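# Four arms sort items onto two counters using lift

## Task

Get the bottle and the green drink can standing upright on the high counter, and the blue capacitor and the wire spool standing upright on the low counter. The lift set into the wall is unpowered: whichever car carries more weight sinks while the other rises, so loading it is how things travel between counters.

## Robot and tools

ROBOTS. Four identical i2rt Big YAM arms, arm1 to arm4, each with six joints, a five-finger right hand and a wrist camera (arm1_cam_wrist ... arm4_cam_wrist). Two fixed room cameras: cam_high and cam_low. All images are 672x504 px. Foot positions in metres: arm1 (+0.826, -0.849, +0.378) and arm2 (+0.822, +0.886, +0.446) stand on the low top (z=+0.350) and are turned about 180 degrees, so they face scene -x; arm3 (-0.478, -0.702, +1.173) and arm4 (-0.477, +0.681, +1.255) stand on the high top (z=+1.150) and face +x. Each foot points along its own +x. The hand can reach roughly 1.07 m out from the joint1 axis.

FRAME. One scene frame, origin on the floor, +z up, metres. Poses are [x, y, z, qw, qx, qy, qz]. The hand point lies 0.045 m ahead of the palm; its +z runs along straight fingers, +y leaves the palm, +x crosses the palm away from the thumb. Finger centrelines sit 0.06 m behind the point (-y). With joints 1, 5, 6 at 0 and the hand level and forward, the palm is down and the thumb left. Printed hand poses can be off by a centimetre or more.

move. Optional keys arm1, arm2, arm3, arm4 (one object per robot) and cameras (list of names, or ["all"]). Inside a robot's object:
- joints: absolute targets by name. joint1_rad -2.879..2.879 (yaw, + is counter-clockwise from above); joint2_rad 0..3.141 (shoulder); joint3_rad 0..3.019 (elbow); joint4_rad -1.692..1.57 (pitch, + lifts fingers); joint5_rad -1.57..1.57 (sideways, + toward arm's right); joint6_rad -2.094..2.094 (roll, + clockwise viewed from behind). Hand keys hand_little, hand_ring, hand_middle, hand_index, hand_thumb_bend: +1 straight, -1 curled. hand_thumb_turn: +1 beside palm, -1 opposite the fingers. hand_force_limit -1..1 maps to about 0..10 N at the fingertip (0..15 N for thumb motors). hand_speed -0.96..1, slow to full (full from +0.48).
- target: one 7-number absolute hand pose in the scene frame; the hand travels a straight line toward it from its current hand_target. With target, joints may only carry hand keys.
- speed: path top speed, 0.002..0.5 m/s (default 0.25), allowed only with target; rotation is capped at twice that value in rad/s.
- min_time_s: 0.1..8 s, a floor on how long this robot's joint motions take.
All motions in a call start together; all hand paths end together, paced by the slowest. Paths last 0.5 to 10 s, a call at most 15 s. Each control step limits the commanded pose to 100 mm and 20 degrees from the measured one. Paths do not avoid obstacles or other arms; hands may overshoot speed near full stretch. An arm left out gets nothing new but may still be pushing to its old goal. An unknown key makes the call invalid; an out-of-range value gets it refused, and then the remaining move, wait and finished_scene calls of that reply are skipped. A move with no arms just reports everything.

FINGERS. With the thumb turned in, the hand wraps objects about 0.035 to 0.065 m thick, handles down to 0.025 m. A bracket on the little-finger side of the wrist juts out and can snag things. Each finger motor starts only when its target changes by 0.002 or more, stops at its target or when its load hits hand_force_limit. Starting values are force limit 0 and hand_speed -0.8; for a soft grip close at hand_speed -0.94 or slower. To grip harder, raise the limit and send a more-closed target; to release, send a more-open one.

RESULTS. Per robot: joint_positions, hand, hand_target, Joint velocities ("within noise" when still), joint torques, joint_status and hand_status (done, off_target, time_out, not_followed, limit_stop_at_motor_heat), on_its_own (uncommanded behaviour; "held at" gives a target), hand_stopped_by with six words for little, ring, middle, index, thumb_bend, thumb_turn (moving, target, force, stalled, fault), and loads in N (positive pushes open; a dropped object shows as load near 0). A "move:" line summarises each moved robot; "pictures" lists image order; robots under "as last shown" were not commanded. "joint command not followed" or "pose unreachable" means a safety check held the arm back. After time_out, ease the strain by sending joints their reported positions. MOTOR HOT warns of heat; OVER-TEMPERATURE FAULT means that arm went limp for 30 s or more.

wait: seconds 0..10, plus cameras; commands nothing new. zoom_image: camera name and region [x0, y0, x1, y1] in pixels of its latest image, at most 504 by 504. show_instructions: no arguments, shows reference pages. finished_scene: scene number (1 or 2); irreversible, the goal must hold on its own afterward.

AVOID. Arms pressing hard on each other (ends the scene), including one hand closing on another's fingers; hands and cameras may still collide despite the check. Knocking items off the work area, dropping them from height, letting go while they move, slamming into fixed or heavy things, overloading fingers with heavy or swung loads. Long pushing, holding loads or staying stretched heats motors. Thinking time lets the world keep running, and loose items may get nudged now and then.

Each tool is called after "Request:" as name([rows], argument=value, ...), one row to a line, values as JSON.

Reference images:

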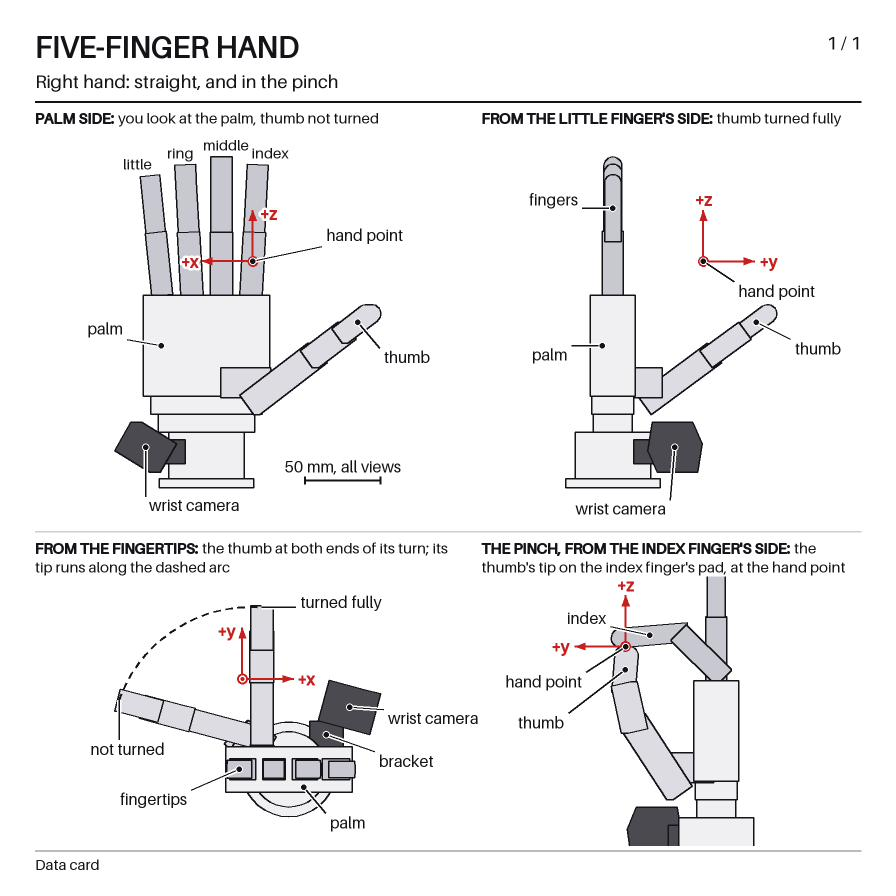

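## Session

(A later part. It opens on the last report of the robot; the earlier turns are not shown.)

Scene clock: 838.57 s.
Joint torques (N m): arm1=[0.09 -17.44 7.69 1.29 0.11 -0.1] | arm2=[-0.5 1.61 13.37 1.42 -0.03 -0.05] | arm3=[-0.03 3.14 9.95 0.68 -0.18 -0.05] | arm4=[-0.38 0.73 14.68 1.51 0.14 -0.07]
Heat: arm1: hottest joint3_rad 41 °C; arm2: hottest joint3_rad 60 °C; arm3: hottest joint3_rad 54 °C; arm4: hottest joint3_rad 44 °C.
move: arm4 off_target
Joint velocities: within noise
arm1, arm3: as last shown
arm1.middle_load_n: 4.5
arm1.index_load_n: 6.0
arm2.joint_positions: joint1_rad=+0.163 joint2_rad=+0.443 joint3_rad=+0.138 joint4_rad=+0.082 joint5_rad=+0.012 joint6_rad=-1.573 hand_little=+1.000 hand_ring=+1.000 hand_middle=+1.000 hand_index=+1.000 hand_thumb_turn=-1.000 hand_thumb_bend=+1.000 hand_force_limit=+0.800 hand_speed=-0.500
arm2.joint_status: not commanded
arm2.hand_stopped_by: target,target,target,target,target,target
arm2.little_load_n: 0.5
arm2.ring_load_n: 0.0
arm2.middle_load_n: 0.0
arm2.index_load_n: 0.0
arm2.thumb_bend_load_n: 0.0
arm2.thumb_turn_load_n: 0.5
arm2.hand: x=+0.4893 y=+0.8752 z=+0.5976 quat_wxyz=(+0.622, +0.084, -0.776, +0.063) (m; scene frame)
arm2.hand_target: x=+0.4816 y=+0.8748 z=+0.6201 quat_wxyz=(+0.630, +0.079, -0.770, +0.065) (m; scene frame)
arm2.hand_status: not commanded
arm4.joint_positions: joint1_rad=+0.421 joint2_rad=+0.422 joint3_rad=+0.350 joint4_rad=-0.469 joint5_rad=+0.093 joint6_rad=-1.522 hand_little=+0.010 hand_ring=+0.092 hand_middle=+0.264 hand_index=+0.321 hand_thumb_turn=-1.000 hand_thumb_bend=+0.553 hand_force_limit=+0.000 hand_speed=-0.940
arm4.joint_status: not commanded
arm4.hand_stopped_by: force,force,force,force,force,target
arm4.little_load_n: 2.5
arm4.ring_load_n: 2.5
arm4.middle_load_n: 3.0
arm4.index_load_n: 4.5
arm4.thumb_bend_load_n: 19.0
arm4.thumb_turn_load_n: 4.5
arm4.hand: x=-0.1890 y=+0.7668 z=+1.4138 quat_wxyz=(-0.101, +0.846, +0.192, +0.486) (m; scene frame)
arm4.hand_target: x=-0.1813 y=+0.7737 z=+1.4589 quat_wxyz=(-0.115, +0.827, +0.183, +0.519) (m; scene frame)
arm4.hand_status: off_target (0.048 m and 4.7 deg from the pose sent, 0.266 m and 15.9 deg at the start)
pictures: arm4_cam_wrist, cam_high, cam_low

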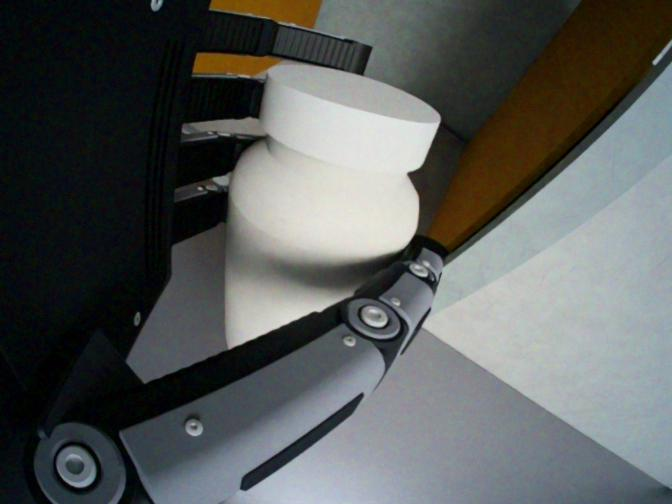

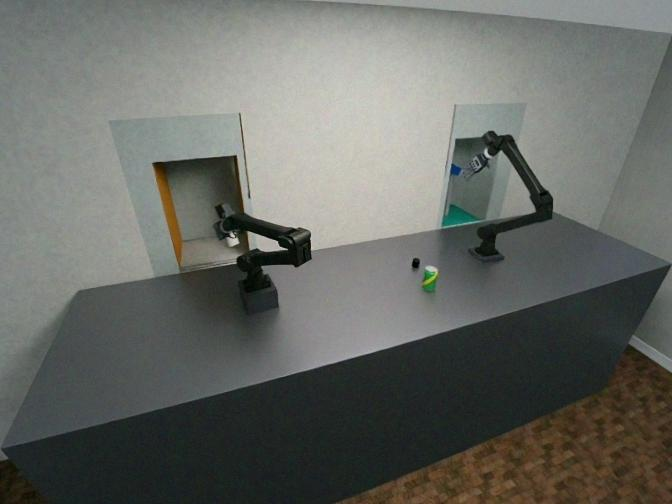

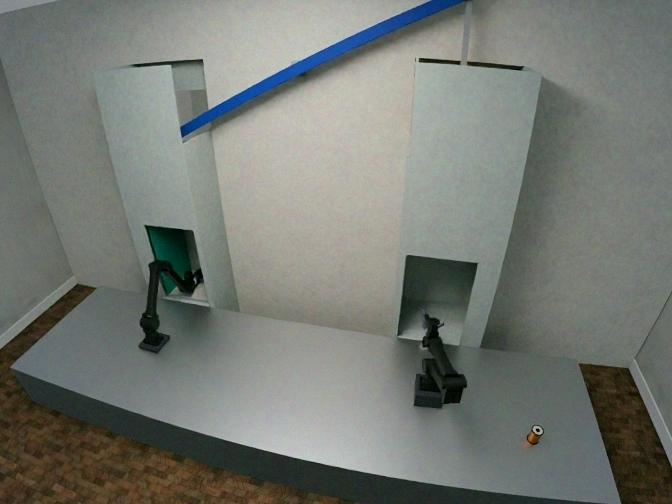

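Request:
move(arm4={"joints": {"joint1_rad": 1.43}, "min_time_s": 3}, arm2={"joints": {"joint1_rad": -0.9}, "min_time_s": 3}, arm1={"target": [0.058, -0.8536, 0.44, -0.6697, -0.0446, 0.7403, -0.0404], "speed": 0.05}, cameras=["arm1_cam_wrist", "cam_high", "cam_low"])

Scene clock: 854.03 s.
Joint torques (N m): arm1=[-0.09 -21.54 6.6 1.76 0.03 -0.09] | arm2=[-0.5 1.61 13.38 1.42 -0.01 -0.05] | arm3=[-0.03 3.14 9.95 0.68 -0.18 -0.05] | arm4=[-0.21 1.08 14.61 1.54 0.19 -0.08]
Heat: arm1: hottest joint3_rad 41 °C; arm2: hottest joint3_rad 62 °C; arm3: hottest joint3_rad 55 °C; arm4: hottest joint3_rad 55 °C.
move: arm1 off_target; arm2 done; arm4 done
Joint velocities: within noise
arm1.joint_positions: joint1_rad=+0.107 joint2_rad=+2.144 joint3_rad=+1.157 joint4_rad=+0.825 joint5_rad=-0.050 joint6_rad=-1.564 hand_little=+1.000 hand_ring=+1.000 hand_middle=+0.206 hand_index=+0.282 hand_thumb_turn=-1.000 hand_thumb_bend=+0.556 hand_force_limit=+0.100 hand_speed=-0.940
arm1.joint_status: not commanded
arm1.hand_stopped_by: target,target,force,force,force,target
arm1.little_load_n: 0.0
arm1.ring_load_n: 0.0
arm1.middle_load_n: 4.0
arm1.index_load_n: 6.0
arm1.thumb_bend_load_n: 18.5
arm1.thumb_turn_load_n: -1.0
arm1.hand: x=+0.0671 y=-0.8490 z=+0.4088 quat_wxyz=(-0.652, -0.040, +0.756, -0.042) (m; scene frame)
arm1.hand_target: x=+0.0586 y=-0.8542 z=+0.4396 quat_wxyz=(-0.670, -0.042, +0.740, -0.044) (m; scene frame)
arm1.hand_status: off_target (0.033 m and 2.7 deg from the pose sent, 0.051 m and 0.4 deg at the start)
arm2.joint_positions: joint1_rad=-0.893 joint2_rad=+0.443 joint3_rad=+0.138 joint4_rad=+0.082 joint5_rad=+0.018 joint6_rad=-1.573 hand_little=+1.000 hand_ring=+1.000 hand_middle=+1.000 hand_index=+1.000 hand_thumb_turn=-1.000 hand_thumb_bend=+1.000 hand_force_limit=+0.800 hand_speed=-0.500
arm2.joint_status: all done
arm2.hand_stopped_by: target,target,target,target,target,target
arm2.little_load_n: 0.0
arm2.ring_load_n: 0.0
arm2.middle_load_n: 0.0
arm2.index_load_n: 0.0
arm2.thumb_bend_load_n: 0.0
arm2.thumb_turn_load_n: 0.0
arm2.hand: x=+0.6509 y=+1.1709 z=+0.5979 quat_wxyz=(+0.568, -0.321, -0.711, -0.261) (m; scene frame)
arm2.hand_target: x=+0.6469 y=+1.1775 z=+0.6203 quat_wxyz=(+0.576, -0.322, -0.703, -0.263) (m; scene frame)
arm2.hand_status: not commanded
arm3: as last shown
arm3.middle_load_n: -0.5
arm4.joint_positions: joint1_rad=+1.423 joint2_rad=+0.422 joint3_rad=+0.350 joint4_rad=-0.469 joint5_rad=+0.091 joint6_rad=-1.522 hand_little=+0.010 hand_ring=+0.092 hand_middle=+0.264 hand_index=+0.321 hand_thumb_turn=-1.000 hand_thumb_bend=+0.553 hand_force_limit=+0.000 hand_speed=-0.940
arm4.joint_status: all done
arm4.hand_stopped_by: force,force,force,force,force,target
arm4.little_load_n: 2.0
arm4.ring_load_n: 3.0
arm4.middle_load_n: 3.0
arm4.index_load_n: 4.5
arm4.thumb_bend_load_n: 18.5
arm4.thumb_turn_load_n: 4.5
arm4.hand: x=-0.3944 y=+0.9723 z=+1.4102 quat_wxyz=(-0.318, +0.652, +0.577, +0.374) (m; scene frame)
arm4.hand_target: x=-0.3968 y=+0.9833 z=+1.4553 quat_wxyz=(-0.347, +0.639, +0.561, +0.396) (m; scene frame)
arm4.hand_status: not commanded
pictures: arm1_cam_wrist, cam_high, cam_low

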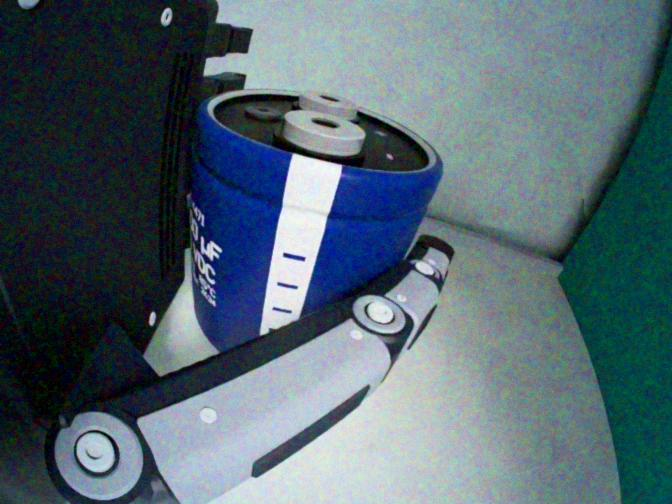

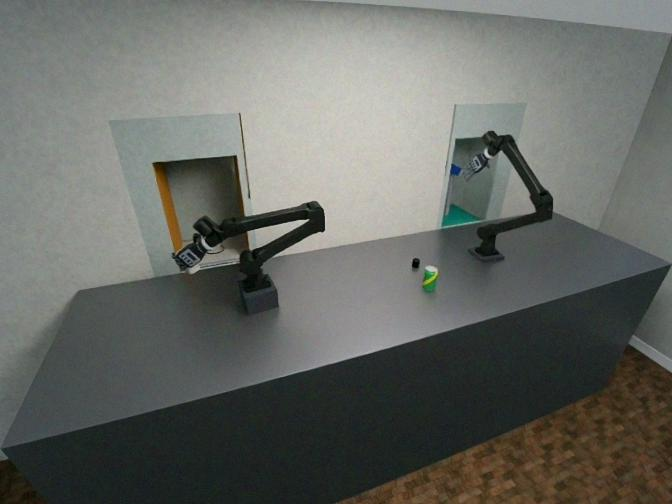

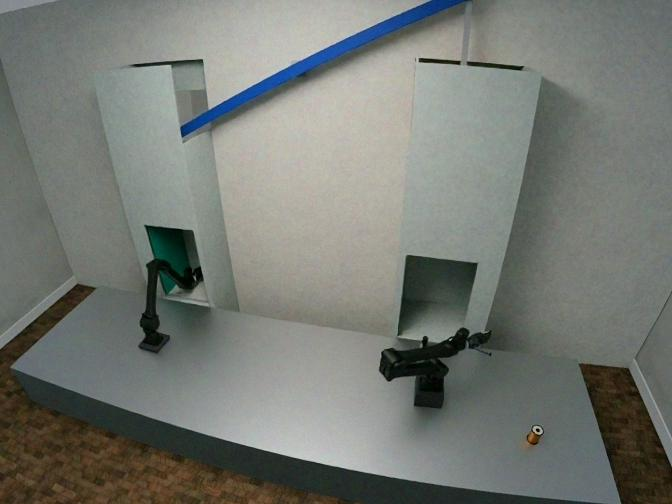

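Request:
move(arm4={"target": [-0.37, 1.28, 1.29, -0.4439, 0.556, 0.5006, 0.493], "speed": 0.18}, arm2={"joints": {"joint1_rad": -1.2, "joint2_rad": 0.62, "joint3_rad": 1.35, "joint4_rad": -1.53, "joint5_rad": 0}, "min_time_s": 3}, arm1={"target": [0.3, -0.825, 0.52, -0.6697, -0.0446, 0.7403, -0.0404], "speed": 0.15}, cameras=["arm1_cam_wrist", "arm4_cam_wrist", "cam_high", "cam_low"])

Scene clock: 861.83 s.
Joint torques (N m): arm1=[-1.55 -11.52 5.55 1.77 -0.14 -0.2] | arm2=[-0.5 2.14 10.65 1.06 -0.03 -0.03] | arm3=[-0.03 3.14 9.95 0.68 -0.18 -0.05] | arm4=[-1.73 -10.75 6.39 3.29 0.02 -0.46]
Heat: arm1: hottest joint3_rad 40 °C; arm2: hottest joint3_rad 62 °C; arm3: hottest joint3_rad 55 °C; arm4: hottest joint3_rad 57 °C.
move: arm1 off_target; arm2 done; arm4 off_target
Joint velocities: within noise
arm1.joint_positions: joint1_rad=+0.091 joint2_rad=+1.489 joint3_rad=+0.472 joint4_rad=+0.874 joint5_rad=-0.078 joint6_rad=-1.564 hand_little=+1.000 hand_ring=+1.000 hand_middle=+0.206 hand_index=+0.282 hand_thumb_turn=-1.000 hand_thumb_bend=+0.556 hand_force_limit=+0.100 hand_speed=-0.940
arm1.joint_status: not commanded
arm1.hand_stopped_by: target,target,force,force,force,target
arm1.little_load_n: 0.0
arm1.ring_load_n: 0.0
arm1.middle_load_n: 4.0
arm1.index_load_n: 6.5
arm1.thumb_bend_load_n: 18.5
arm1.thumb_turn_load_n: -0.5
arm1.hand: x=+0.3013 y=-0.8304 z=+0.5052 quat_wxyz=(-0.659, -0.043, +0.750, -0.047) (m; scene frame)
arm1.hand_target: x=+0.2999 y=-0.8252 z=+0.5199 quat_wxyz=(-0.670, -0.045, +0.740, -0.041) (m; scene frame)
arm1.hand_status: off_target (0.016 m and 1.8 deg from the pose sent, 0.259 m and 2.7 deg at the start)
arm2.joint_positions: joint1_rad=-1.193 joint2_rad=+0.613 joint3_rad=+1.313 joint4_rad=-1.512 joint5_rad=-0.003 joint6_rad=-1.573 hand_little=+1.000 hand_ring=+1.000 hand_middle=+1.000 hand_index=+1.000 hand_thumb_turn=-1.000 hand_thumb_bend=+1.000 hand_force_limit=+0.800 hand_speed=-0.500
arm2.joint_status: all done
arm2.hand_stopped_by: target,target,target,target,target,target
arm2.little_load_n: 0.0
arm2.ring_load_n: 0.0
arm2.middle_load_n: 0.0
arm2.index_load_n: 0.0
arm2.thumb_bend_load_n: 0.0
arm2.thumb_turn_load_n: 0.0
arm2.hand: x=+0.7909 y=+1.0966 z=+0.8809 quat_wxyz=(+0.314, -0.498, -0.783, -0.198) (m; scene frame)
arm2.hand_target: x=+0.7927 y=+1.0938 z=+0.8930 quat_wxyz=(+0.320, -0.501, -0.779, -0.200) (m; scene frame)
arm2.hand_status: not commanded
arm3: as last shown
arm3.middle_load_n: 0.0
arm4.joint_positions: joint1_rad=+1.392 joint2_rad=+1.920 joint3_rad=+0.656 joint4_rad=+1.089 joint5_rad=+0.038 joint6_rad=-1.531 hand_little=+0.010 hand_ring=+0.092 hand_middle=+0.264 hand_index=+0.321 hand_thumb_turn=-1.000 hand_thumb_bend=+0.553 hand_force_limit=+0.000 hand_speed=-0.940
arm4.joint_status: not commanded
arm4.hand_stopped_by: force,force,force,force,force,target
arm4.little_load_n: 2.5
arm4.ring_load_n: 2.5
arm4.middle_load_n: 3.0
arm4.index_load_n: 4.0
arm4.thumb_bend_load_n: 18.5
arm4.thumb_turn_load_n: 4.5
arm4.hand: x=-0.3763 y=+1.2631 z=+1.2721 quat_wxyz=(-0.435, +0.575, +0.509, +0.471) (m; scene frame)
arm4.hand_target: x=-0.3702 y=+1.2794 z=+1.2899 quat_wxyz=(-0.444, +0.556, +0.501, +0.492) (m; scene frame)
arm4.hand_status: off_target (0.025 m and 3.6 deg from the pose sent, 0.331 m and 24.3 deg at the start)
pictures: arm1_cam_wrist, arm4_cam_wrist, cam_high, cam_low

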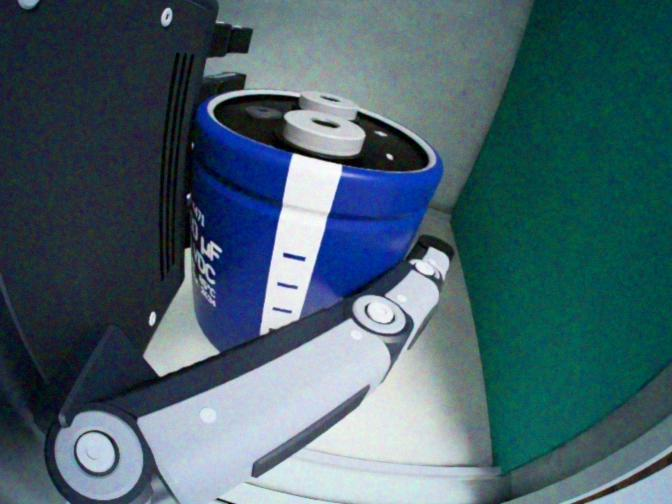

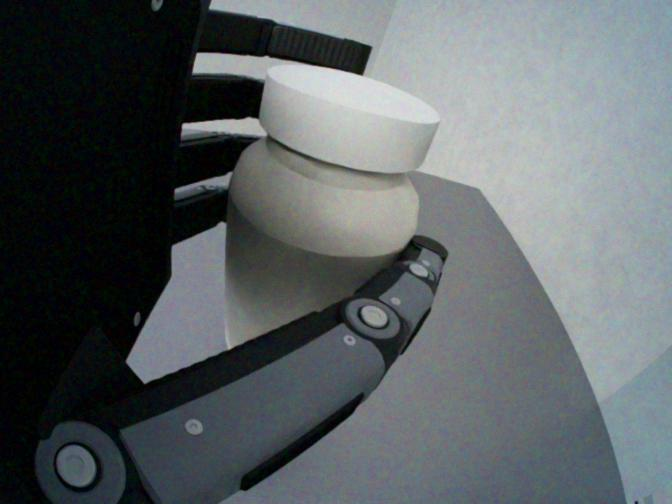

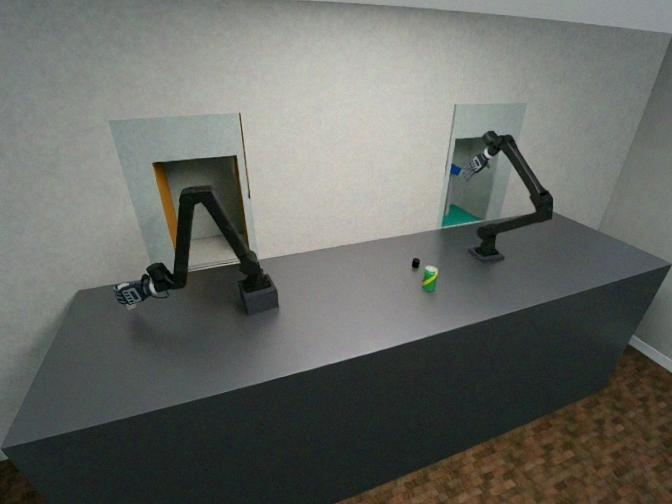

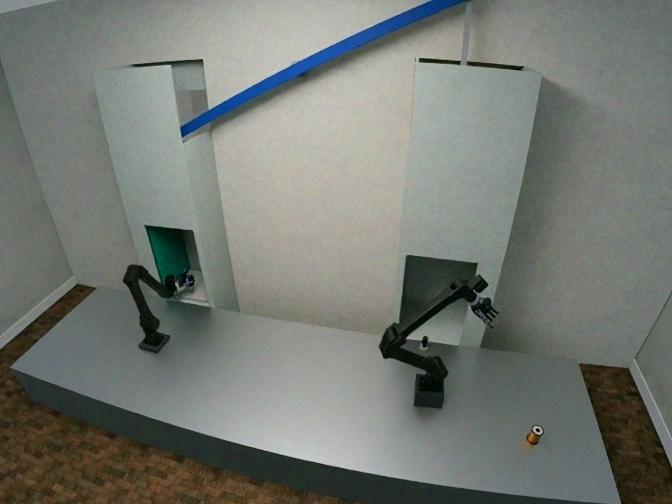

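Request:
move(arm4={"target": [-0.37, 1.285, 1.238, -0.4513, 0.5486, 0.4939, 0.5013], "speed": 0.08}, arm1={"target": [0.475, -0.81, 0.66, -0.633, -0.0, 0.7741, -0.0], "speed": 0.18}, cameras=["arm4_cam_wrist"])

Request:
move(arm4={"target": [-0.37, 1.285, 1.23, -0.4513, 0.5486, 0.4939, 0.5013], "speed": 0.04}, arm1={"joints": {"joint1_rad": -1.35}, "min_time_s": 3.5})

Request:
move(arm4={"target": [-0.37, 1.285, 1.224, -0.4513, 0.5486, 0.4939, 0.5013], "speed": 0.04}, cameras=["arm4_cam_wrist", "cam_high", "cam_low"])

Scene clock: 870.53 s.
Joint torques (N m): arm1=[0.44 -2.37 14.38 1.57 0.24 -0.08] | arm2=[-0.44 2.2 10.65 1.06 -0.03 -0.04] | arm3=[-0.03 3.14 9.94 0.68 -0.18 -0.05] | arm4=[-1.55 -12.1 4.7 3.25 0.17 -0.45]
Heat: arm1: hottest joint3_rad 40 °C; arm2: hottest joint3_rad 58 °C; arm3: hottest joint3_rad 55 °C; arm4: hottest joint3_rad 54 °C.
move: arm1 off_target; arm4 off_target
Joint velocities: within noise
arm1.joint_positions: joint1_rad=+0.151 joint2_rad=+0.490 joint3_rad=+0.393 joint4_rad=-0.212 joint5_rad=+0.112 joint6_rad=-1.543 hand_little=+1.000 hand_ring=+1.000 hand_middle=+0.206 hand_index=+0.282 hand_thumb_turn=-1.000 hand_thumb_bend=+0.556 hand_force_limit=+0.100 hand_speed=-0.940
arm1.joint_status: not commanded
arm1.hand_stopped_by: target,target,force,force,force,target
arm1.little_load_n: 0.0
arm1.ring_load_n: 0.0
arm1.middle_load_n: 4.0
arm1.index_load_n: 6.5
arm1.thumb_bend_load_n: 18.5
arm1.thumb_turn_load_n: -1.0
arm1.hand: x=+0.4841 y=-0.8059 z=+0.6054 quat_wxyz=(-0.597, -0.001, +0.802, +0.005) (m; scene frame)
arm1.hand_target: x=+0.4780 y=-0.8095 z=+0.6591 quat_wxyz=(-0.634, +0.000, +0.774, +0.000) (m; scene frame)
arm1.hand_status: off_target (0.056 m and 5.3 deg from the pose sent, 0.234 m and 8.4 deg at the start)
arm2, arm3: as last shown
arm2.little_load_n: -0.5
arm4.joint_positions: joint1_rad=+1.392 joint2_rad=+2.118 joint3_rad=+0.705 joint4_rad=+1.275 joint5_rad=+0.038 joint6_rad=-1.533 hand_little=+0.010 hand_ring=+0.092 hand_middle=+0.264 hand_index=+0.321 hand_thumb_turn=-1.000 hand_thumb_bend=+0.553 hand_force_limit=+0.000 hand_speed=-0.940
arm4.joint_status: not commanded
arm4.hand_stopped_by: force,force,force,force,force,target
arm4.little_load_n: 2.5
arm4.ring_load_n: 2.5
arm4.middle_load_n: 3.5
arm4.index_load_n: 4.0
arm4.thumb_bend_load_n: 18.5
arm4.thumb_turn_load_n: 4.5
arm4.hand: x=-0.3751 y=+1.2718 z=+1.2243 quat_wxyz=(-0.445, +0.565, +0.501, +0.481) (m; scene frame)
arm4.hand_target: x=-0.3701 y=+1.2843 z=+1.2384 quat_wxyz=(-0.451, +0.549, +0.494, +0.502) (m; scene frame)
arm4.hand_status: off_target (0.020 m and 3.3 deg from the pose sent, 0.041 m and 5.3 deg at the start)
pictures: arm4_cam_wrist

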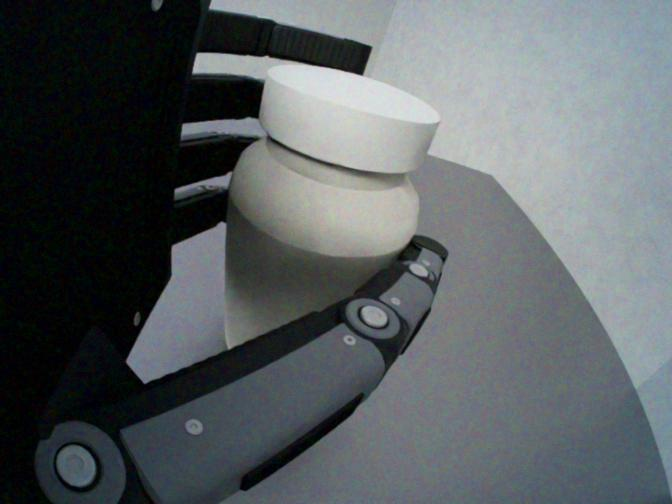

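Scene clock: 874.47 s.
Joint torques (N m): arm1=[-1.2 -2.14 14.35 1.7 0.1 -0.09] | arm2=[-0.5 2.14 10.65 1.05 -0.03 -0.03] | arm3=[-0.03 3.14 9.94 0.68 -0.18 -0.05] | arm4=[-1.2 -12.1 4.48 3.33 0.16 -0.41]
Heat: arm1: hottest joint3_rad 42 °C; arm2: hottest joint3_rad 57 °C; arm3: hottest joint3_rad 55 °C; arm4: hottest joint3_rad 53 °C.
move: arm1 done; arm4 off_target
Joint velocities: within noise
arm1.joint_positions: joint1_rad=-1.342 joint2_rad=+0.490 joint3_rad=+0.393 joint4_rad=-0.213 joint5_rad=+0.117 joint6_rad=-1.543 hand_little=+1.000 hand_ring=+1.000 hand_middle=+0.206 hand_index=+0.282 hand_thumb_turn=-1.000 hand_thumb_bend=+0.556 hand_force_limit=+0.100 hand_speed=-0.940
arm1.joint_status: all done
arm1.hand_stopped_by: target,target,force,force,force,target
arm1.little_load_n: 0.0
arm1.ring_load_n: 0.0
arm1.middle_load_n: 4.0
arm1.index_load_n: 6.0
arm1.thumb_bend_load_n: 18.5
arm1.thumb_turn_load_n: -0.5
arm1.hand: x=+0.8465 y=-0.5023 z=+0.6001 quat_wxyz=(-0.434, +0.552, +0.588, +0.402) (m; scene frame)
arm1.hand_target: x=+0.8493 y=-0.4958 z=+0.6535 quat_wxyz=(-0.461, +0.538, +0.562, +0.426) (m; scene frame)
arm1.hand_status: not commanded
arm2, arm3: as last shown
arm2.little_load_n: 0.0
arm2.thumb_turn_load_n: 0.5
arm4.joint_positions: joint1_rad=+1.392 joint2_rad=+2.143 joint3_rad=+0.713 joint4_rad=+1.295 joint5_rad=+0.038 joint6_rad=-1.533 hand_little=+0.010 hand_ring=+0.092 hand_middle=+0.264 hand_index=+0.321 hand_thumb_turn=-1.000 hand_thumb_bend=+0.553 hand_force_limit=+0.000 hand_speed=-0.940
arm4.joint_status: not commanded
arm4.hand_stopped_by: force,force,force,force,force,target
arm4.little_load_n: 2.5
arm4.ring_load_n: 2.5
arm4.middle_load_n: 3.0
arm4.index_load_n: 4.0
arm4.thumb_bend_load_n: 19.0
arm4.thumb_turn_load_n: 4.5
arm4.hand: x=-0.3750 y=+1.2724 z=+1.2171 quat_wxyz=(-0.445, +0.565, +0.501, +0.481) (m; scene frame)
arm4.hand_target: x=-0.3701 y=+1.2844 z=+1.2303 quat_wxyz=(-0.451, +0.549, +0.494, +0.501) (m; scene frame)
arm4.hand_status: off_target (0.019 m and 3.1 deg from the pose sent, 0.015 m and 3.3 deg at the start)
pictures: none

Scene clock: 875.43 s.
Joint torques (N m): arm1=[-0.85 -2.14 14.38 1.69 0.1 -0.09] | arm2=[-0.5 2.14 10.65 1.06 -0.03 -0.04] | arm3=[-0.03 3.14 9.95 0.68 -0.18 -0.05] | arm4=[-1.26 -11.58 4.37 3.06 0.17 -0.42]
Heat: arm1: hottest joint3_rad 42 °C; arm2: hottest joint3_rad 57 °C; arm3: hottest joint3_rad 55 °C; arm4: hottest joint3_rad 53 °C.
move: arm4 off_target
Joint velocities: within noise
arm1, arm2, arm3: as last shown
arm1.index_load_n: 6.5
arm1.thumb_bend_load_n: 18.0
arm2.thumb_turn_load_n: 0.0
arm4.joint_positions: joint1_rad=+1.392 joint2_rad=+2.158 joint3_rad=+0.720 joint4_rad=+1.312 joint5_rad=+0.038 joint6_rad=-1.533 hand_little=+0.010 hand_ring=+0.092 hand_middle=+0.264 hand_index=+0.321 hand_thumb_turn=-1.000 hand_thumb_bend=+0.553 hand_force_limit=+0.000 hand_speed=-0.940
arm4.joint_status: not commanded
arm4.hand_stopped_by: force,force,force,force,force,target
arm4.little_load_n: 3.0
arm4.ring_load_n: 2.5
arm4.middle_load_n: 2.5
arm4.index_load_n: 4.0
arm4.thumb_bend_load_n: 18.5
arm4.thumb_turn_load_n: 4.0
arm4.hand: x=-0.3749 y=+1.2743 z=+1.2152 quat_wxyz=(-0.448, +0.563, +0.499, +0.484) (m; scene frame)
arm4.hand_target: x=-0.3701 y=+1.2845 z=+1.2242 quat_wxyz=(-0.451, +0.549, +0.494, +0.501) (m; scene frame)
arm4.hand_status: off_target (0.015 m and 2.7 deg from the pose sent, 0.015 m and 3.1 deg at the start)
pictures: arm4_cam_wrist, cam_high, cam_low

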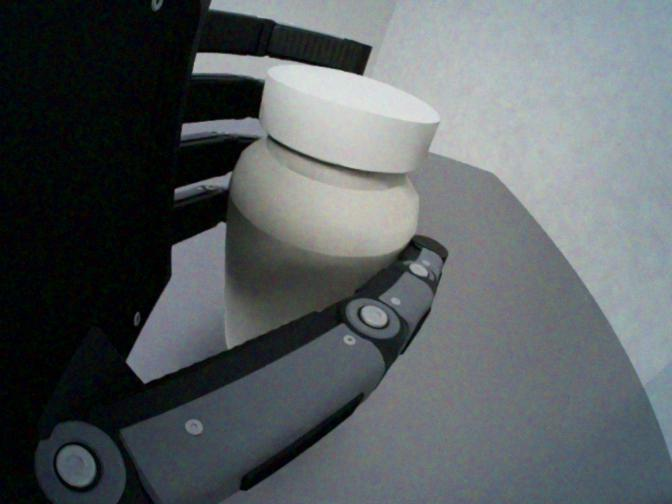

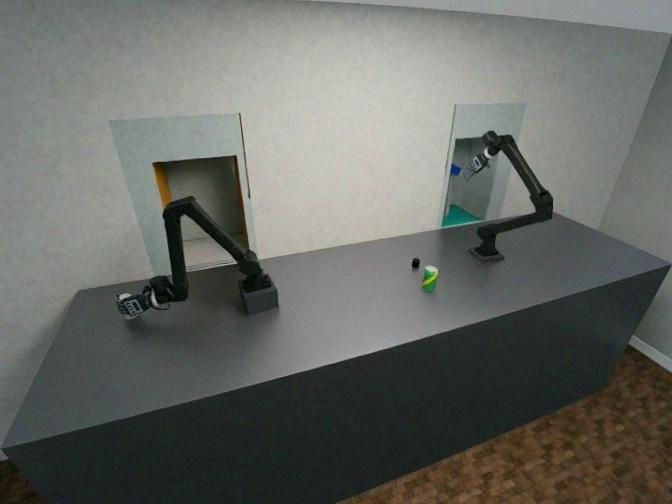

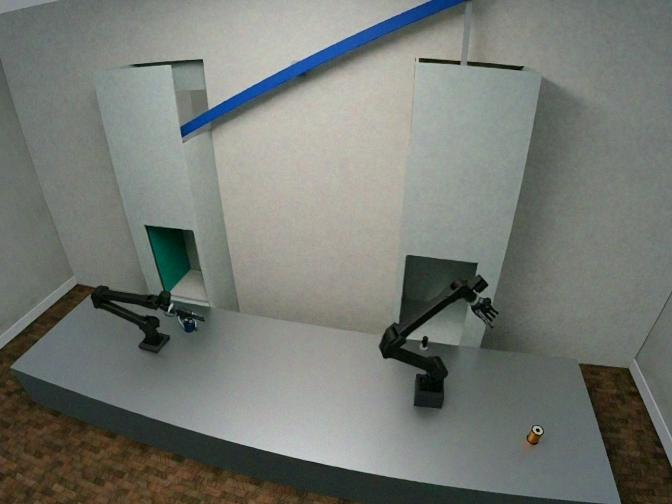

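Request:
move(arm4={"target": [-0.37, 1.285, 1.226, -0.4479, 0.5537, 0.498, 0.4975], "speed": 0.03}, arm1={"target": [0.835, -0.26, 0.5, -0.4914, 0.5083, 0.5405, 0.4613], "speed": 0.15})

Request:
move(arm4={"joints": {"hand_thumb_bend": 0.72, "hand_speed": -0.85}}, cameras=["arm4_cam_wrist", "arm1_cam_wrist", "cam_low"])

Request:
move(arm4={"joints": {"hand_thumb_bend": 1.0, "hand_index": 1.0, "hand_middle": 1.0, "hand_ring": 1.0, "hand_little": 1.0, "hand_speed": -0.7}}, cameras=["arm4_cam_wrist"])

Scene clock: 885.23 s.
Joint torques (N m): arm1=[-1.32 -11.93 8.57 3.21 -0.13 -0.31] | arm2=[-0.44 2.14 10.63 1.06 -0.03 -0.04] | arm3=[-0.03 3.14 9.94 0.68 -0.18 -0.05] | arm4=[-1.38 -13.51 4.14 1.74 0.18 -0.42]
Heat: arm1: hottest joint3_rad 45 °C; arm2: hottest joint3_rad 55 °C; arm3: hottest joint3_rad 55 °C; arm4: hottest joint3_rad 51 °C.
move: arm1 off_target; arm4 off_target
Joint velocities: within noise
arm1.joint_positions: joint1_rad=-1.413 joint2_rad=+1.652 joint3_rad=+0.587 joint4_rad=+0.879 joint5_rad=+0.048 joint6_rad=-1.558 hand_little=+1.000 hand_ring=+1.000 hand_middle=+0.206 hand_index=+0.282 hand_thumb_turn=-1.000 hand_thumb_bend=+0.556 hand_force_limit=+0.100 hand_speed=-0.940
arm1.joint_status: not commanded
arm1.hand_stopped_by: target,target,force,force,force,target
arm1.little_load_n: 0.0
arm1.ring_load_n: 0.0
arm1.middle_load_n: 4.0
arm1.index_load_n: 6.0
arm1.thumb_bend_load_n: 18.5
arm1.thumb_turn_load_n: -0.5
arm1.hand: x=+0.8305 y=-0.2844 z=+0.4675 quat_wxyz=(-0.472, +0.529, +0.557, +0.431) (m; scene frame)
arm1.hand_target: x=+0.8347 y=-0.2621 z=+0.5008 quat_wxyz=(-0.491, +0.507, +0.539, +0.460) (m; scene frame)
arm1.hand_status: off_target (0.041 m and 5.1 deg from the pose sent, 0.262 m and 12.0 deg at the start)
arm2: as last shown
arm3.joint_positions: joint1_rad=+0.191 joint2_rad=+0.621 joint3_rad=+1.344 joint4_rad=-1.526 joint5_rad=+0.003 joint6_rad=-1.499 hand_little=+1.000 hand_ring=+1.000 hand_middle=+1.000 hand_index=+1.000 hand_thumb_turn=-1.000 hand_thumb_bend=+1.000 hand_force_limit=+0.000 hand_speed=-0.700
arm3.joint_status: not commanded
arm3.hand_stopped_by: target,target,target,target,target,target
arm3.little_load_n: 0.0
arm3.ring_load_n: 0.0
arm3.middle_load_n: 0.0
arm3.index_load_n: 0.0
arm3.thumb_bend_load_n: 0.0
arm3.thumb_turn_load_n: 0.0
arm3.hand: x=-0.2662 y=-0.7325 z=+1.6122 quat_wxyz=(-0.041, +0.928, +0.032, +0.368) (m; scene frame)
arm3.hand_target: x=-0.2670 y=-0.7305 z=+1.6282 quat_wxyz=(-0.044, +0.925, +0.037, +0.376) (m; scene frame)
arm3.hand_status: not commanded
arm4.joint_positions: joint1_rad=+1.392 joint2_rad=+2.158 joint3_rad=+0.720 joint4_rad=+1.312 joint5_rad=+0.038 joint6_rad=-1.533 hand_little=+0.010 hand_ring=+0.092 hand_middle=+0.264 hand_index=+0.321 hand_thumb_turn=-1.000 hand_thumb_bend=+0.553 hand_force_limit=+0.000 hand_speed=-0.940
arm4.joint_status: not commanded
arm4.hand_stopped_by: force,force,force,force,force,target
arm4.little_load_n: 2.5
arm4.ring_load_n: 2.5
arm4.middle_load_n: 3.0
arm4.index_load_n: 4.0
arm4.thumb_bend_load_n: 19.0
arm4.thumb_turn_load_n: 4.0
arm4.hand: x=-0.3749 y=+1.2743 z=+1.2152 quat_wxyz=(-0.448, +0.563, +0.499, +0.484) (m; scene frame)
arm4.hand_target: x=-0.3701 y=+1.2847 z=+1.2262 quat_wxyz=(-0.447, +0.553, +0.497, +0.497) (m; scene frame)
arm4.hand_status: off_target (0.016 m and 1.9 deg from the pose sent, 0.016 m and 1.9 deg at the start)
pictures: none

Scene clock: 886.50 s.
Joint torques (N m): arm1=[-1.32 -11.63 8.57 3.22 -0.13 -0.31] | arm2=[-0.5 2.14 10.65 1.06 -0.03 -0.04] | arm3=[-0.03 3.08 9.94 0.68 -0.18 -0.05] | arm4=[-1.38 -13.63 4.16 1.69 0.15 -0.35]
Heat: arm1: hottest joint3_rad 45 °C; arm2: hottest joint3_rad 54 °C; arm3: hottest joint3_rad 55 °C; arm4: hottest joint3_rad 50 °C.
move: arm4 done
Joint velocities: within noise
arm1, arm2, arm3: as last shown
arm1.middle_load_n: 4.5
arm1.index_load_n: 6.5
arm1.hand: x=+0.8305 y=-0.2844 z=+0.4673 quat_wxyz=(-0.472, +0.529, +0.558, +0.431) (m; scene frame)
arm2.ring_load_n: 0.5
arm2.thumb_bend_load_n: -0.5
arm3.ring_load_n: -0.5
arm3.thumb_bend_load_n: -0.5
arm4.joint_positions: joint1_rad=+1.392 joint2_rad=+2.158 joint3_rad=+0.720 joint4_rad=+1.312 joint5_rad=+0.038 joint6_rad=-1.539 hand_little=+0.010 hand_ring=+0.092 hand_middle=+0.263 hand_index=+0.320 hand_thumb_turn=-1.000 hand_thumb_bend=+0.720 hand_force_limit=+0.000 hand_speed=-0.850
arm4.joint_status: all done
arm4.hand_stopped_by: force,force,force,force,target,target
arm4.little_load_n: 0.0
arm4.ring_load_n: 0.0
arm4.middle_load_n: 0.0
arm4.index_load_n: 0.0
arm4.thumb_bend_load_n: 0.0
arm4.thumb_turn_load_n: 0.0
arm4.hand: x=-0.3747 y=+1.2743 z=+1.2156 quat_wxyz=(-0.446, +0.561, +0.501, +0.485) (m; scene frame)
arm4.hand_target: x=-0.3700 y=+1.2847 z=+1.2262 quat_wxyz=(-0.447, +0.553, +0.497, +0.497) (m; scene frame)
arm4.hand_status: not commanded
pictures: arm1_cam_wrist, arm4_cam_wrist, cam_low

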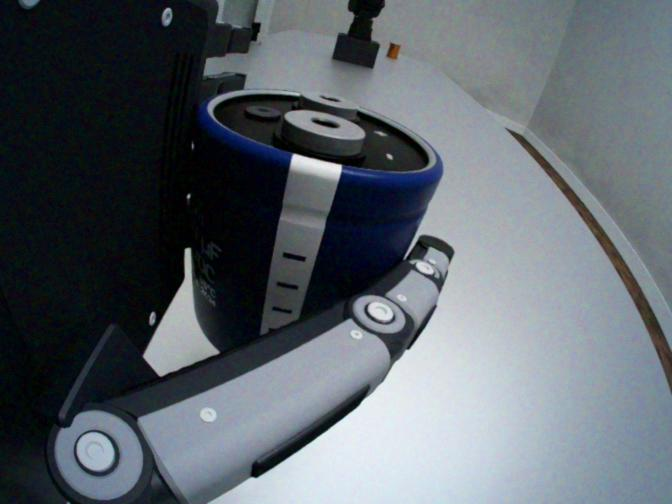

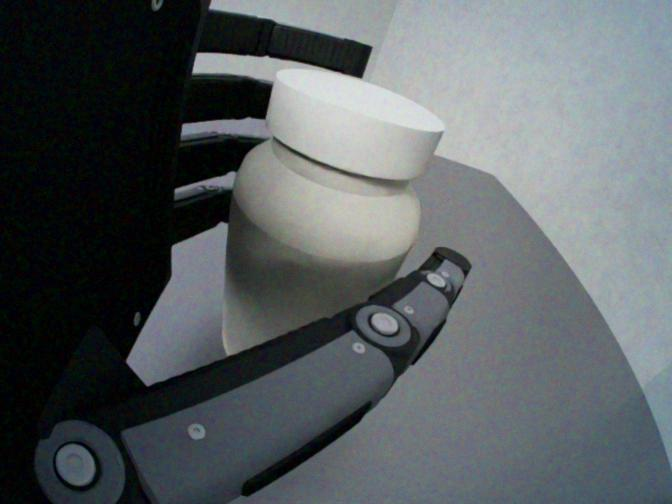

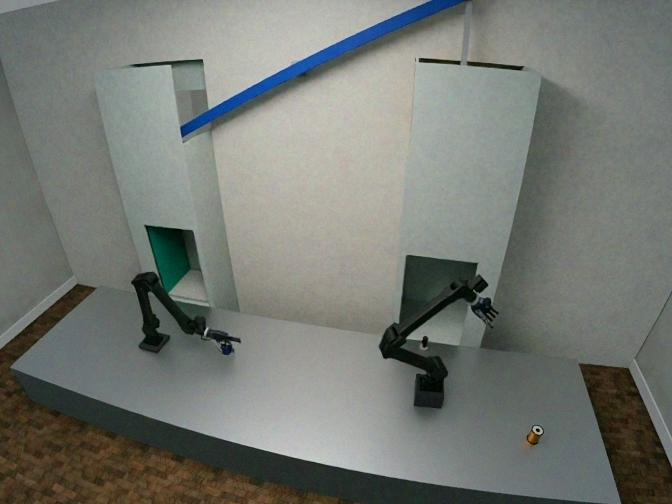

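Scene clock: 888.17 s.
Joint torques (N m): arm1=[-1.32 -11.63 8.55 3.23 -0.14 -0.31] | arm2=[-0.44 2.14 10.66 1.05 -0.03 -0.04] | arm3=[-0.03 3.19 9.94 0.68 -0.18 -0.05] | arm4=[-1.55 -13.63 4.19 1.62 0.18 -0.32]
Heat: arm1: hottest joint3_rad 45 °C; arm2: hottest joint3_rad 54 °C; arm3: hottest joint3_rad 55 °C; arm4: hottest joint3_rad 50 °C.
move: arm4 done
Joint velocities: within noise
arm1, arm2, arm3: as last shown
arm1.middle_load_n: 4.0
arm1.index_load_n: 6.0
arm2.ring_load_n: 0.0
arm2.thumb_bend_load_n: 0.0
arm2.thumb_turn_load_n: 0.5
arm3.ring_load_n: 0.0
arm3.thumb_bend_load_n: 0.0
arm3.thumb_turn_load_n: 0.5
arm4.joint_positions: joint1_rad=+1.392 joint2_rad=+2.158 joint3_rad=+0.720 joint4_rad=+1.312 joint5_rad=+0.038 joint6_rad=-1.539 hand_little=+1.000 hand_ring=+1.000 hand_middle=+1.000 hand_index=+1.000 hand_thumb_turn=-1.000 hand_thumb_bend=+1.000 hand_force_limit=+0.000 hand_speed=-0.700
arm4.joint_status: all done
arm4.hand_stopped_by: target,target,target,target,target,target
arm4.little_load_n: 0.0
arm4.ring_load_n: 0.0
arm4.middle_load_n: 0.0
arm4.index_load_n: 0.0
arm4.thumb_bend_load_n: 0.0
arm4.thumb_turn_load_n: 0.0
arm4.hand: x=-0.3747 y=+1.2743 z=+1.2156 quat_wxyz=(-0.446, +0.561, +0.501, +0.485) (m; scene frame)
arm4.hand_target: x=-0.3701 y=+1.2847 z=+1.2262 quat_wxyz=(-0.447, +0.553, +0.497, +0.497) (m; scene frame)
arm4.hand_status: not commanded
pictures: arm4_cam_wrist

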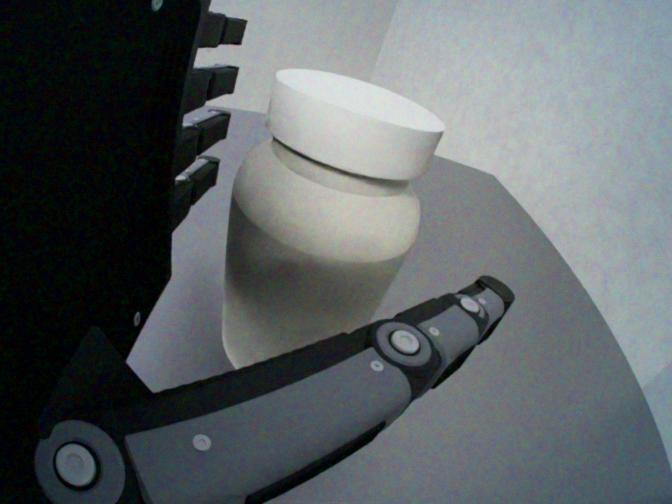

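Request:
move(arm4={"target": [-0.39, 1.085, 1.24, -0.4479, 0.5537, 0.498, 0.4975], "speed": 0.15}, arm1={"target": [0.836, -0.235, 0.448, -0.5099, 0.4893, 0.5201, 0.4796], "speed": 0.1}, cameras=["arm1_cam_wrist", "arm4_cam_wrist", "cam_high"])

Request:
move(arm1={"target": [0.836, -0.235, 0.433, -0.5099, 0.4893, 0.5201, 0.4796], "speed": 0.05})

Scene clock: 896.00 s.
Joint torques (N m): arm1=[-1.26 -13.57 6.54 3.23 -0.15 -0.32] | arm2=[-0.44 2.14 10.65 1.06 -0.03 -0.03] | arm3=[-0.03 3.14 9.94 0.68 -0.18 -0.05] | arm4=[0.03 -9.47 -0.79 2.89 0.27 -0.06]
Heat: arm1: hottest joint3_rad 45 °C; arm2: hottest joint3_rad 53 °C; arm3: hottest joint3_rad 55 °C; arm4: hottest joint3_rad 49 °C.
move: arm1 off_target; arm4 off_target
Joint velocities: within noise
arm1.joint_positions: joint1_rad=-1.424 joint2_rad=+1.914 joint3_rad=+0.651 joint4_rad=+1.159 joint5_rad=+0.040 joint6_rad=-1.564 hand_little=+1.000 hand_ring=+1.000 hand_middle=+0.206 hand_index=+0.282 hand_thumb_turn=-1.000 hand_thumb_bend=+0.556 hand_force_limit=+0.100 hand_speed=-0.940
arm1.joint_status: not commanded
arm1.hand_stopped_by: target,target,force,force,force,target
arm1.little_load_n: 0.0
arm1.ring_load_n: 0.0
arm1.middle_load_n: 4.0
arm1.index_load_n: 6.5
arm1.thumb_bend_load_n: 18.0
arm1.thumb_turn_load_n: -0.5
arm1.hand: x=+0.8314 y=-0.2547 z=+0.4211 quat_wxyz=(-0.494, +0.511, +0.537, +0.454) (m; scene frame)
arm1.hand_target: x=+0.8364 y=-0.2366 z=+0.4482 quat_wxyz=(-0.509, +0.490, +0.521, +0.480) (m; scene frame)
arm1.hand_status: off_target (0.034 m and 4.7 deg from the pose sent, 0.053 m and 9.4 deg at the start)
arm2, arm3: as last shown
arm2.ring_load_n: 0.5
arm4.joint_positions: joint1_rad=+1.412 joint2_rad=+2.014 joint3_rad=+0.209 joint4_rad=+1.559 joint5_rad=+0.077 joint6_rad=-1.539 hand_little=+1.000 hand_ring=+1.000 hand_middle=+1.000 hand_index=+1.000 hand_thumb_turn=-1.000 hand_thumb_bend=+1.000 hand_force_limit=+0.000 hand_speed=-0.700
arm4.joint_status: not commanded
arm4.hand_stopped_by: target,target,target,target,target,target
arm4.little_load_n: 0.0
arm4.ring_load_n: 0.0
arm4.middle_load_n: 0.0
arm4.index_load_n: 0.0
arm4.thumb_bend_load_n: 0.0
arm4.thumb_turn_load_n: 0.0
arm4.hand: x=-0.3870 y=+1.0821 z=+1.2293 quat_wxyz=(-0.407, +0.591, +0.523, +0.459) (m; scene frame)
arm4.hand_target: x=-0.3900 y=+1.0854 z=+1.2405 quat_wxyz=(-0.420, +0.585, +0.514, +0.466) (m; scene frame)
arm4.hand_status: off_target (0.011 m and 8.3 deg from the pose sent, 0.192 m and 1.7 deg at the start; a joint's target at an end of its range on 38 of 63 steps)
pictures: arm1_cam_wrist, arm4_cam_wrist, cam_high

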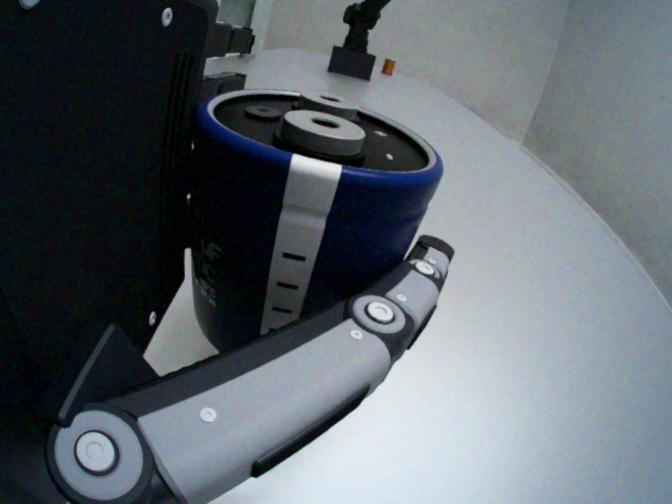

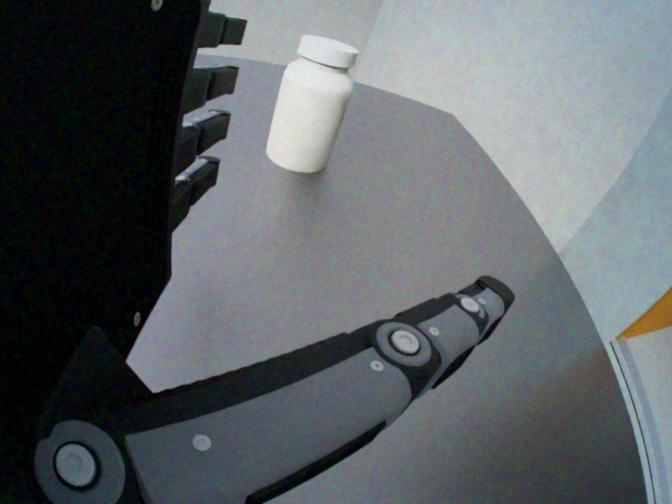

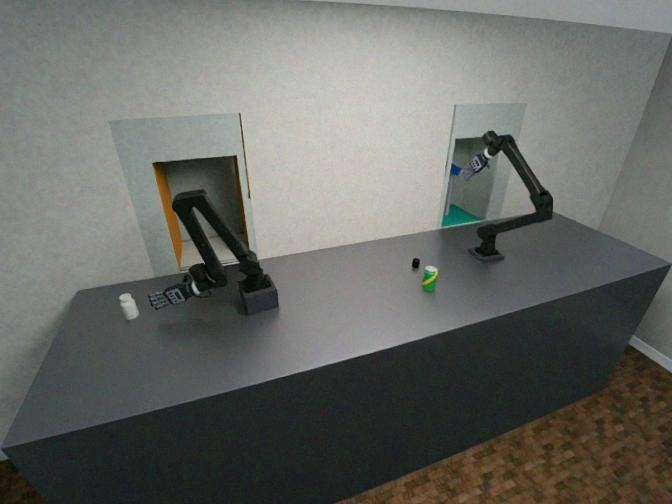

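Scene clock: 897.13 s.
Joint torques (N m): arm1=[-1.2 -13.92 6.11 3.23 -0.15 -0.3] | arm2=[-0.44 2.2 10.65 1.06 -0.03 -0.04] | arm3=[-0.03 3.14 9.95 0.68 -0.18 -0.05] | arm4=[0.03 -9.35 -0.72 2.78 0.28 -0.06]
Heat: arm1: hottest joint3_rad 45 °C; arm2: hottest joint3_rad 53 °C; arm3: hottest joint3_rad 55 °C; arm4: hottest joint3_rad 48 °C.
move: arm1 off_target
Joint velocities: within noise
arm1.joint_positions: joint1_rad=-1.425 joint2_rad=+1.963 joint3_rad=+0.658 joint4_rad=+1.204 joint5_rad=+0.039 joint6_rad=-1.564 hand_little=+1.000 hand_ring=+1.000 hand_middle=+0.206 hand_index=+0.282 hand_thumb_turn=-1.000 hand_thumb_bend=+0.556 hand_force_limit=+0.100 hand_speed=-0.940
arm1.joint_status: not commanded
arm1.hand_stopped_by: target,target,force,force,force,target
arm1.little_load_n: 0.0
arm1.ring_load_n: 0.0
arm1.middle_load_n: 4.0
arm1.index_load_n: 6.5
arm1.thumb_bend_load_n: 18.5
arm1.thumb_turn_load_n: -0.5
arm1.hand: x=+0.8312 y=-0.2540 z=+0.4073 quat_wxyz=(-0.495, +0.511, +0.537, +0.454) (m; scene frame)
arm1.hand_target: x=+0.8362 y=-0.2365 z=+0.4333 quat_wxyz=(-0.509, +0.490, +0.520, +0.480) (m; scene frame)
arm1.hand_status: off_target (0.032 m and 4.6 deg from the pose sent, 0.024 m and 4.7 deg at the start)
arm2.joint_positions: joint1_rad=-1.193 joint2_rad=+0.613 joint3_rad=+1.313 joint4_rad=-1.512 joint5_rad=-0.003 joint6_rad=-1.573 hand_little=+1.000 hand_ring=+1.000 hand_middle=+1.000 hand_index=+1.000 hand_thumb_turn=-1.000 hand_thumb_bend=+1.000 hand_force_limit=+0.800 hand_speed=-0.500
arm2.joint_status: not commanded
arm2.hand_stopped_by: target,target,target,target,target,target
arm2.little_load_n: 0.0
arm2.ring_load_n: 0.0
arm2.middle_load_n: 0.0
arm2.index_load_n: 0.0
arm2.thumb_bend_load_n: 0.0
arm2.thumb_turn_load_n: 0.0
arm2.hand: x=+0.7909 y=+1.0966 z=+0.8809 quat_wxyz=(+0.314, -0.498, -0.783, -0.198) (m; scene frame)
arm2.hand_target: x=+0.7927 y=+1.0938 z=+0.8930 quat_wxyz=(+0.320, -0.501, -0.779, -0.200) (m; scene frame)
arm2.hand_status: not commanded
arm3, arm4: as last shown
arm3.thumb_turn_load_n: 0.0
arm4.thumb_turn_load_n: 0.5
pictures: none

Request:
move(arm1={"target": [0.836, -0.235, 0.422, -0.5099, 0.4893, 0.5201, 0.4796], "speed": 0.04})

Request:
move(arm1={"target": [0.836, -0.235, 0.415, -0.5099, 0.4893, 0.5201, 0.4796], "speed": 0.03})

Request:
move(arm1={"target": [0.836, -0.235, 0.409, -0.5099, 0.4893, 0.5201, 0.4796], "speed": 0.03}, cameras=["arm1_cam_wrist", "cam_low"])

Scene clock: 901.77 s.
Joint torques (N m): arm1=[-1.26 -14.04 5.81 3.25 -0.15 -0.3] | arm2=[-0.5 2.2 10.65 1.05 -0.03 -0.04] | arm3=[-0.03 3.14 9.94 0.68 -0.18 -0.05] | arm4=[0.09 -9.05 -0.79 2.84 0.26 -0.05]
Heat: arm1: hottest joint3_rad 45 °C; arm2: hottest joint3_rad 53 °C; arm3: hottest joint3_rad 55 °C; arm4: hottest joint3_rad 47 °C.
move: arm1 off_target
Joint velocities: within noise
arm1.joint_positions: joint1_rad=-1.425 joint2_rad=+1.998 joint3_rad=+0.664 joint4_rad=+1.235 joint5_rad=+0.039 joint6_rad=-1.564 hand_little=+1.000 hand_ring=+1.000 hand_middle=+0.206 hand_index=+0.282 hand_thumb_turn=-1.000 hand_thumb_bend=+0.556 hand_force_limit=+0.100 hand_speed=-0.940
arm1.joint_status: not commanded
arm1.hand_stopped_by: target,target,force,force,force,target
arm1.little_load_n: 0.0
arm1.ring_load_n: 0.0
arm1.middle_load_n: 4.0
arm1.index_load_n: 6.5
arm1.thumb_bend_load_n: 18.5
arm1.thumb_turn_load_n: -0.5
arm1.hand: x=+0.8310 y=-0.2533 z=+0.3975 quat_wxyz=(-0.495, +0.510, +0.536, +0.454) (m; scene frame)
arm1.hand_target: x=+0.8361 y=-0.2364 z=+0.4223 quat_wxyz=(-0.509, +0.490, +0.520, +0.480) (m; scene frame)
arm1.hand_status: off_target (0.031 m and 4.5 deg from the pose sent, 0.024 m and 4.6 deg at the start)
arm2, arm3, arm4: as last shown
arm4.thumb_turn_load_n: 0.0
pictures: none

Scene clock: 903.00 s.
Joint torques (N m): arm1=[-1.26 -14.04 5.57 3.22 -0.15 -0.3] | arm2=[-0.5 2.14 10.65 1.05 -0.03 -0.04] | arm3=[-0.03 3.14 9.94 0.69 -0.18 -0.05] | arm4=[-0.21 -9.23 -0.76 2.8 0.26 -0.08]
Heat: arm1: hottest joint3_rad 45 °C; arm2: hottest joint3_rad 53 °C; arm3: hottest joint3_rad 55 °C; arm4: hottest joint3_rad 47 °C.
move: arm1 off_target
Joint velocities: within noise
arm1.joint_positions: joint1_rad=-1.425 joint2_rad=+2.020 joint3_rad=+0.669 joint4_rad=+1.256 joint5_rad=+0.039 joint6_rad=-1.564 hand_little=+1.000 hand_ring=+1.000 hand_middle=+0.206 hand_index=+0.282 hand_thumb_turn=-1.000 hand_thumb_bend=+0.556 hand_force_limit=+0.100 hand_speed=-0.940
arm1.joint_status: not commanded
arm1.hand_stopped_by: target,target,force,force,force,target
arm1.little_load_n: 0.0
arm1.ring_load_n: 0.0
arm1.middle_load_n: 4.0
arm1.index_load_n: 6.0
arm1.thumb_bend_load_n: 18.5
arm1.thumb_turn_load_n: -0.5
arm1.hand: x=+0.8311 y=-0.2526 z=+0.3920 quat_wxyz=(-0.496, +0.509, +0.535, +0.455) (m; scene frame)
arm1.hand_target: x=+0.8362 y=-0.2363 z=+0.4156 quat_wxyz=(-0.510, +0.489, +0.520, +0.480) (m; scene frame)
arm1.hand_status: off_target (0.029 m and 4.3 deg from the pose sent, 0.026 m and 4.5 deg at the start)
arm2, arm3, arm4: as last shown
pictures: none

Scene clock: 904.00 s.
Joint torques (N m): arm1=[-1.26 -14.1 5.44 3.28 -0.15 -0.29] | arm2=[-0.5 2.14 10.65 1.06 -0.03 -0.04] | arm3=[-0.03 3.14 9.94 0.68 -0.18 -0.05] | arm4=[-0.15 -9.17 -0.8 2.85 0.27 -0.05]
Heat: arm1: hottest joint3_rad 45 °C; arm2: hottest joint3_rad 53 °C; arm3: hottest joint3_rad 55 °C; arm4: hottest joint3_rad 47 °C.
move: arm1 off_target
Joint velocities: within noise
arm1.joint_positions: joint1_rad=-1.425 joint2_rad=+2.038 joint3_rad=+0.672 joint4_rad=+1.270 joint5_rad=+0.039 joint6_rad=-1.566 hand_little=+1.000 hand_ring=+1.000 hand_middle=+0.206 hand_index=+0.282 hand_thumb_turn=-1.000 hand_thumb_bend=+0.556 hand_force_limit=+0.100 hand_speed=-0.940
arm1.joint_status: not commanded
arm1.hand_stopped_by: target,target,force,force,force,target
arm1.little_load_n: 0.5
arm1.ring_load_n: 0.0
arm1.middle_load_n: 4.0
arm1.index_load_n: 6.5
arm1.thumb_bend_load_n: 18.5
arm1.thumb_turn_load_n: -0.5
arm1.hand: x=+0.8310 y=-0.2525 z=+0.3867 quat_wxyz=(-0.496, +0.509, +0.536, +0.456) (m; scene frame)
arm1.hand_target: x=+0.8361 y=-0.2364 z=+0.4091 quat_wxyz=(-0.509, +0.490, +0.520, +0.480) (m; scene frame)
arm1.hand_status: off_target (0.029 m and 4.3 deg from the pose sent, 0.025 m and 4.3 deg at the start)
arm2, arm3, arm4: as last shown
arm3.little_load_n: -0.5
pictures: arm1_cam_wrist, cam_low

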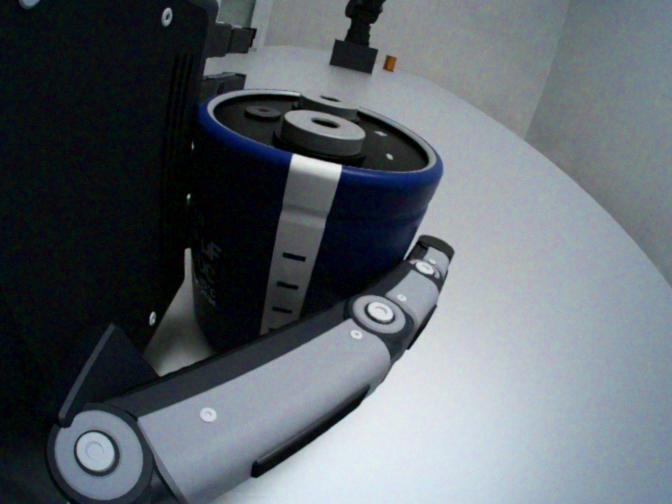

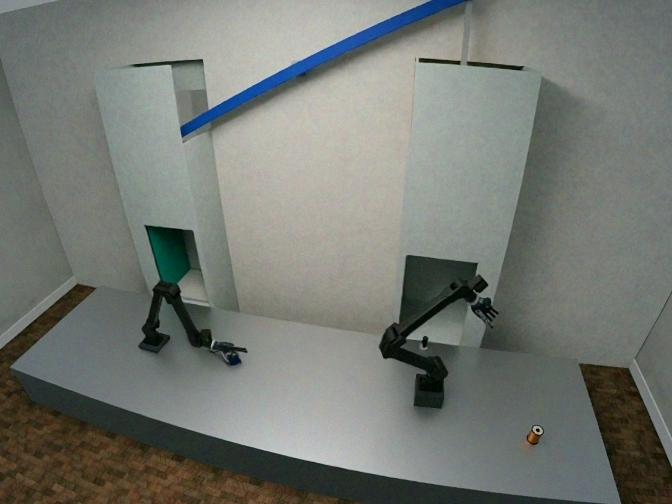

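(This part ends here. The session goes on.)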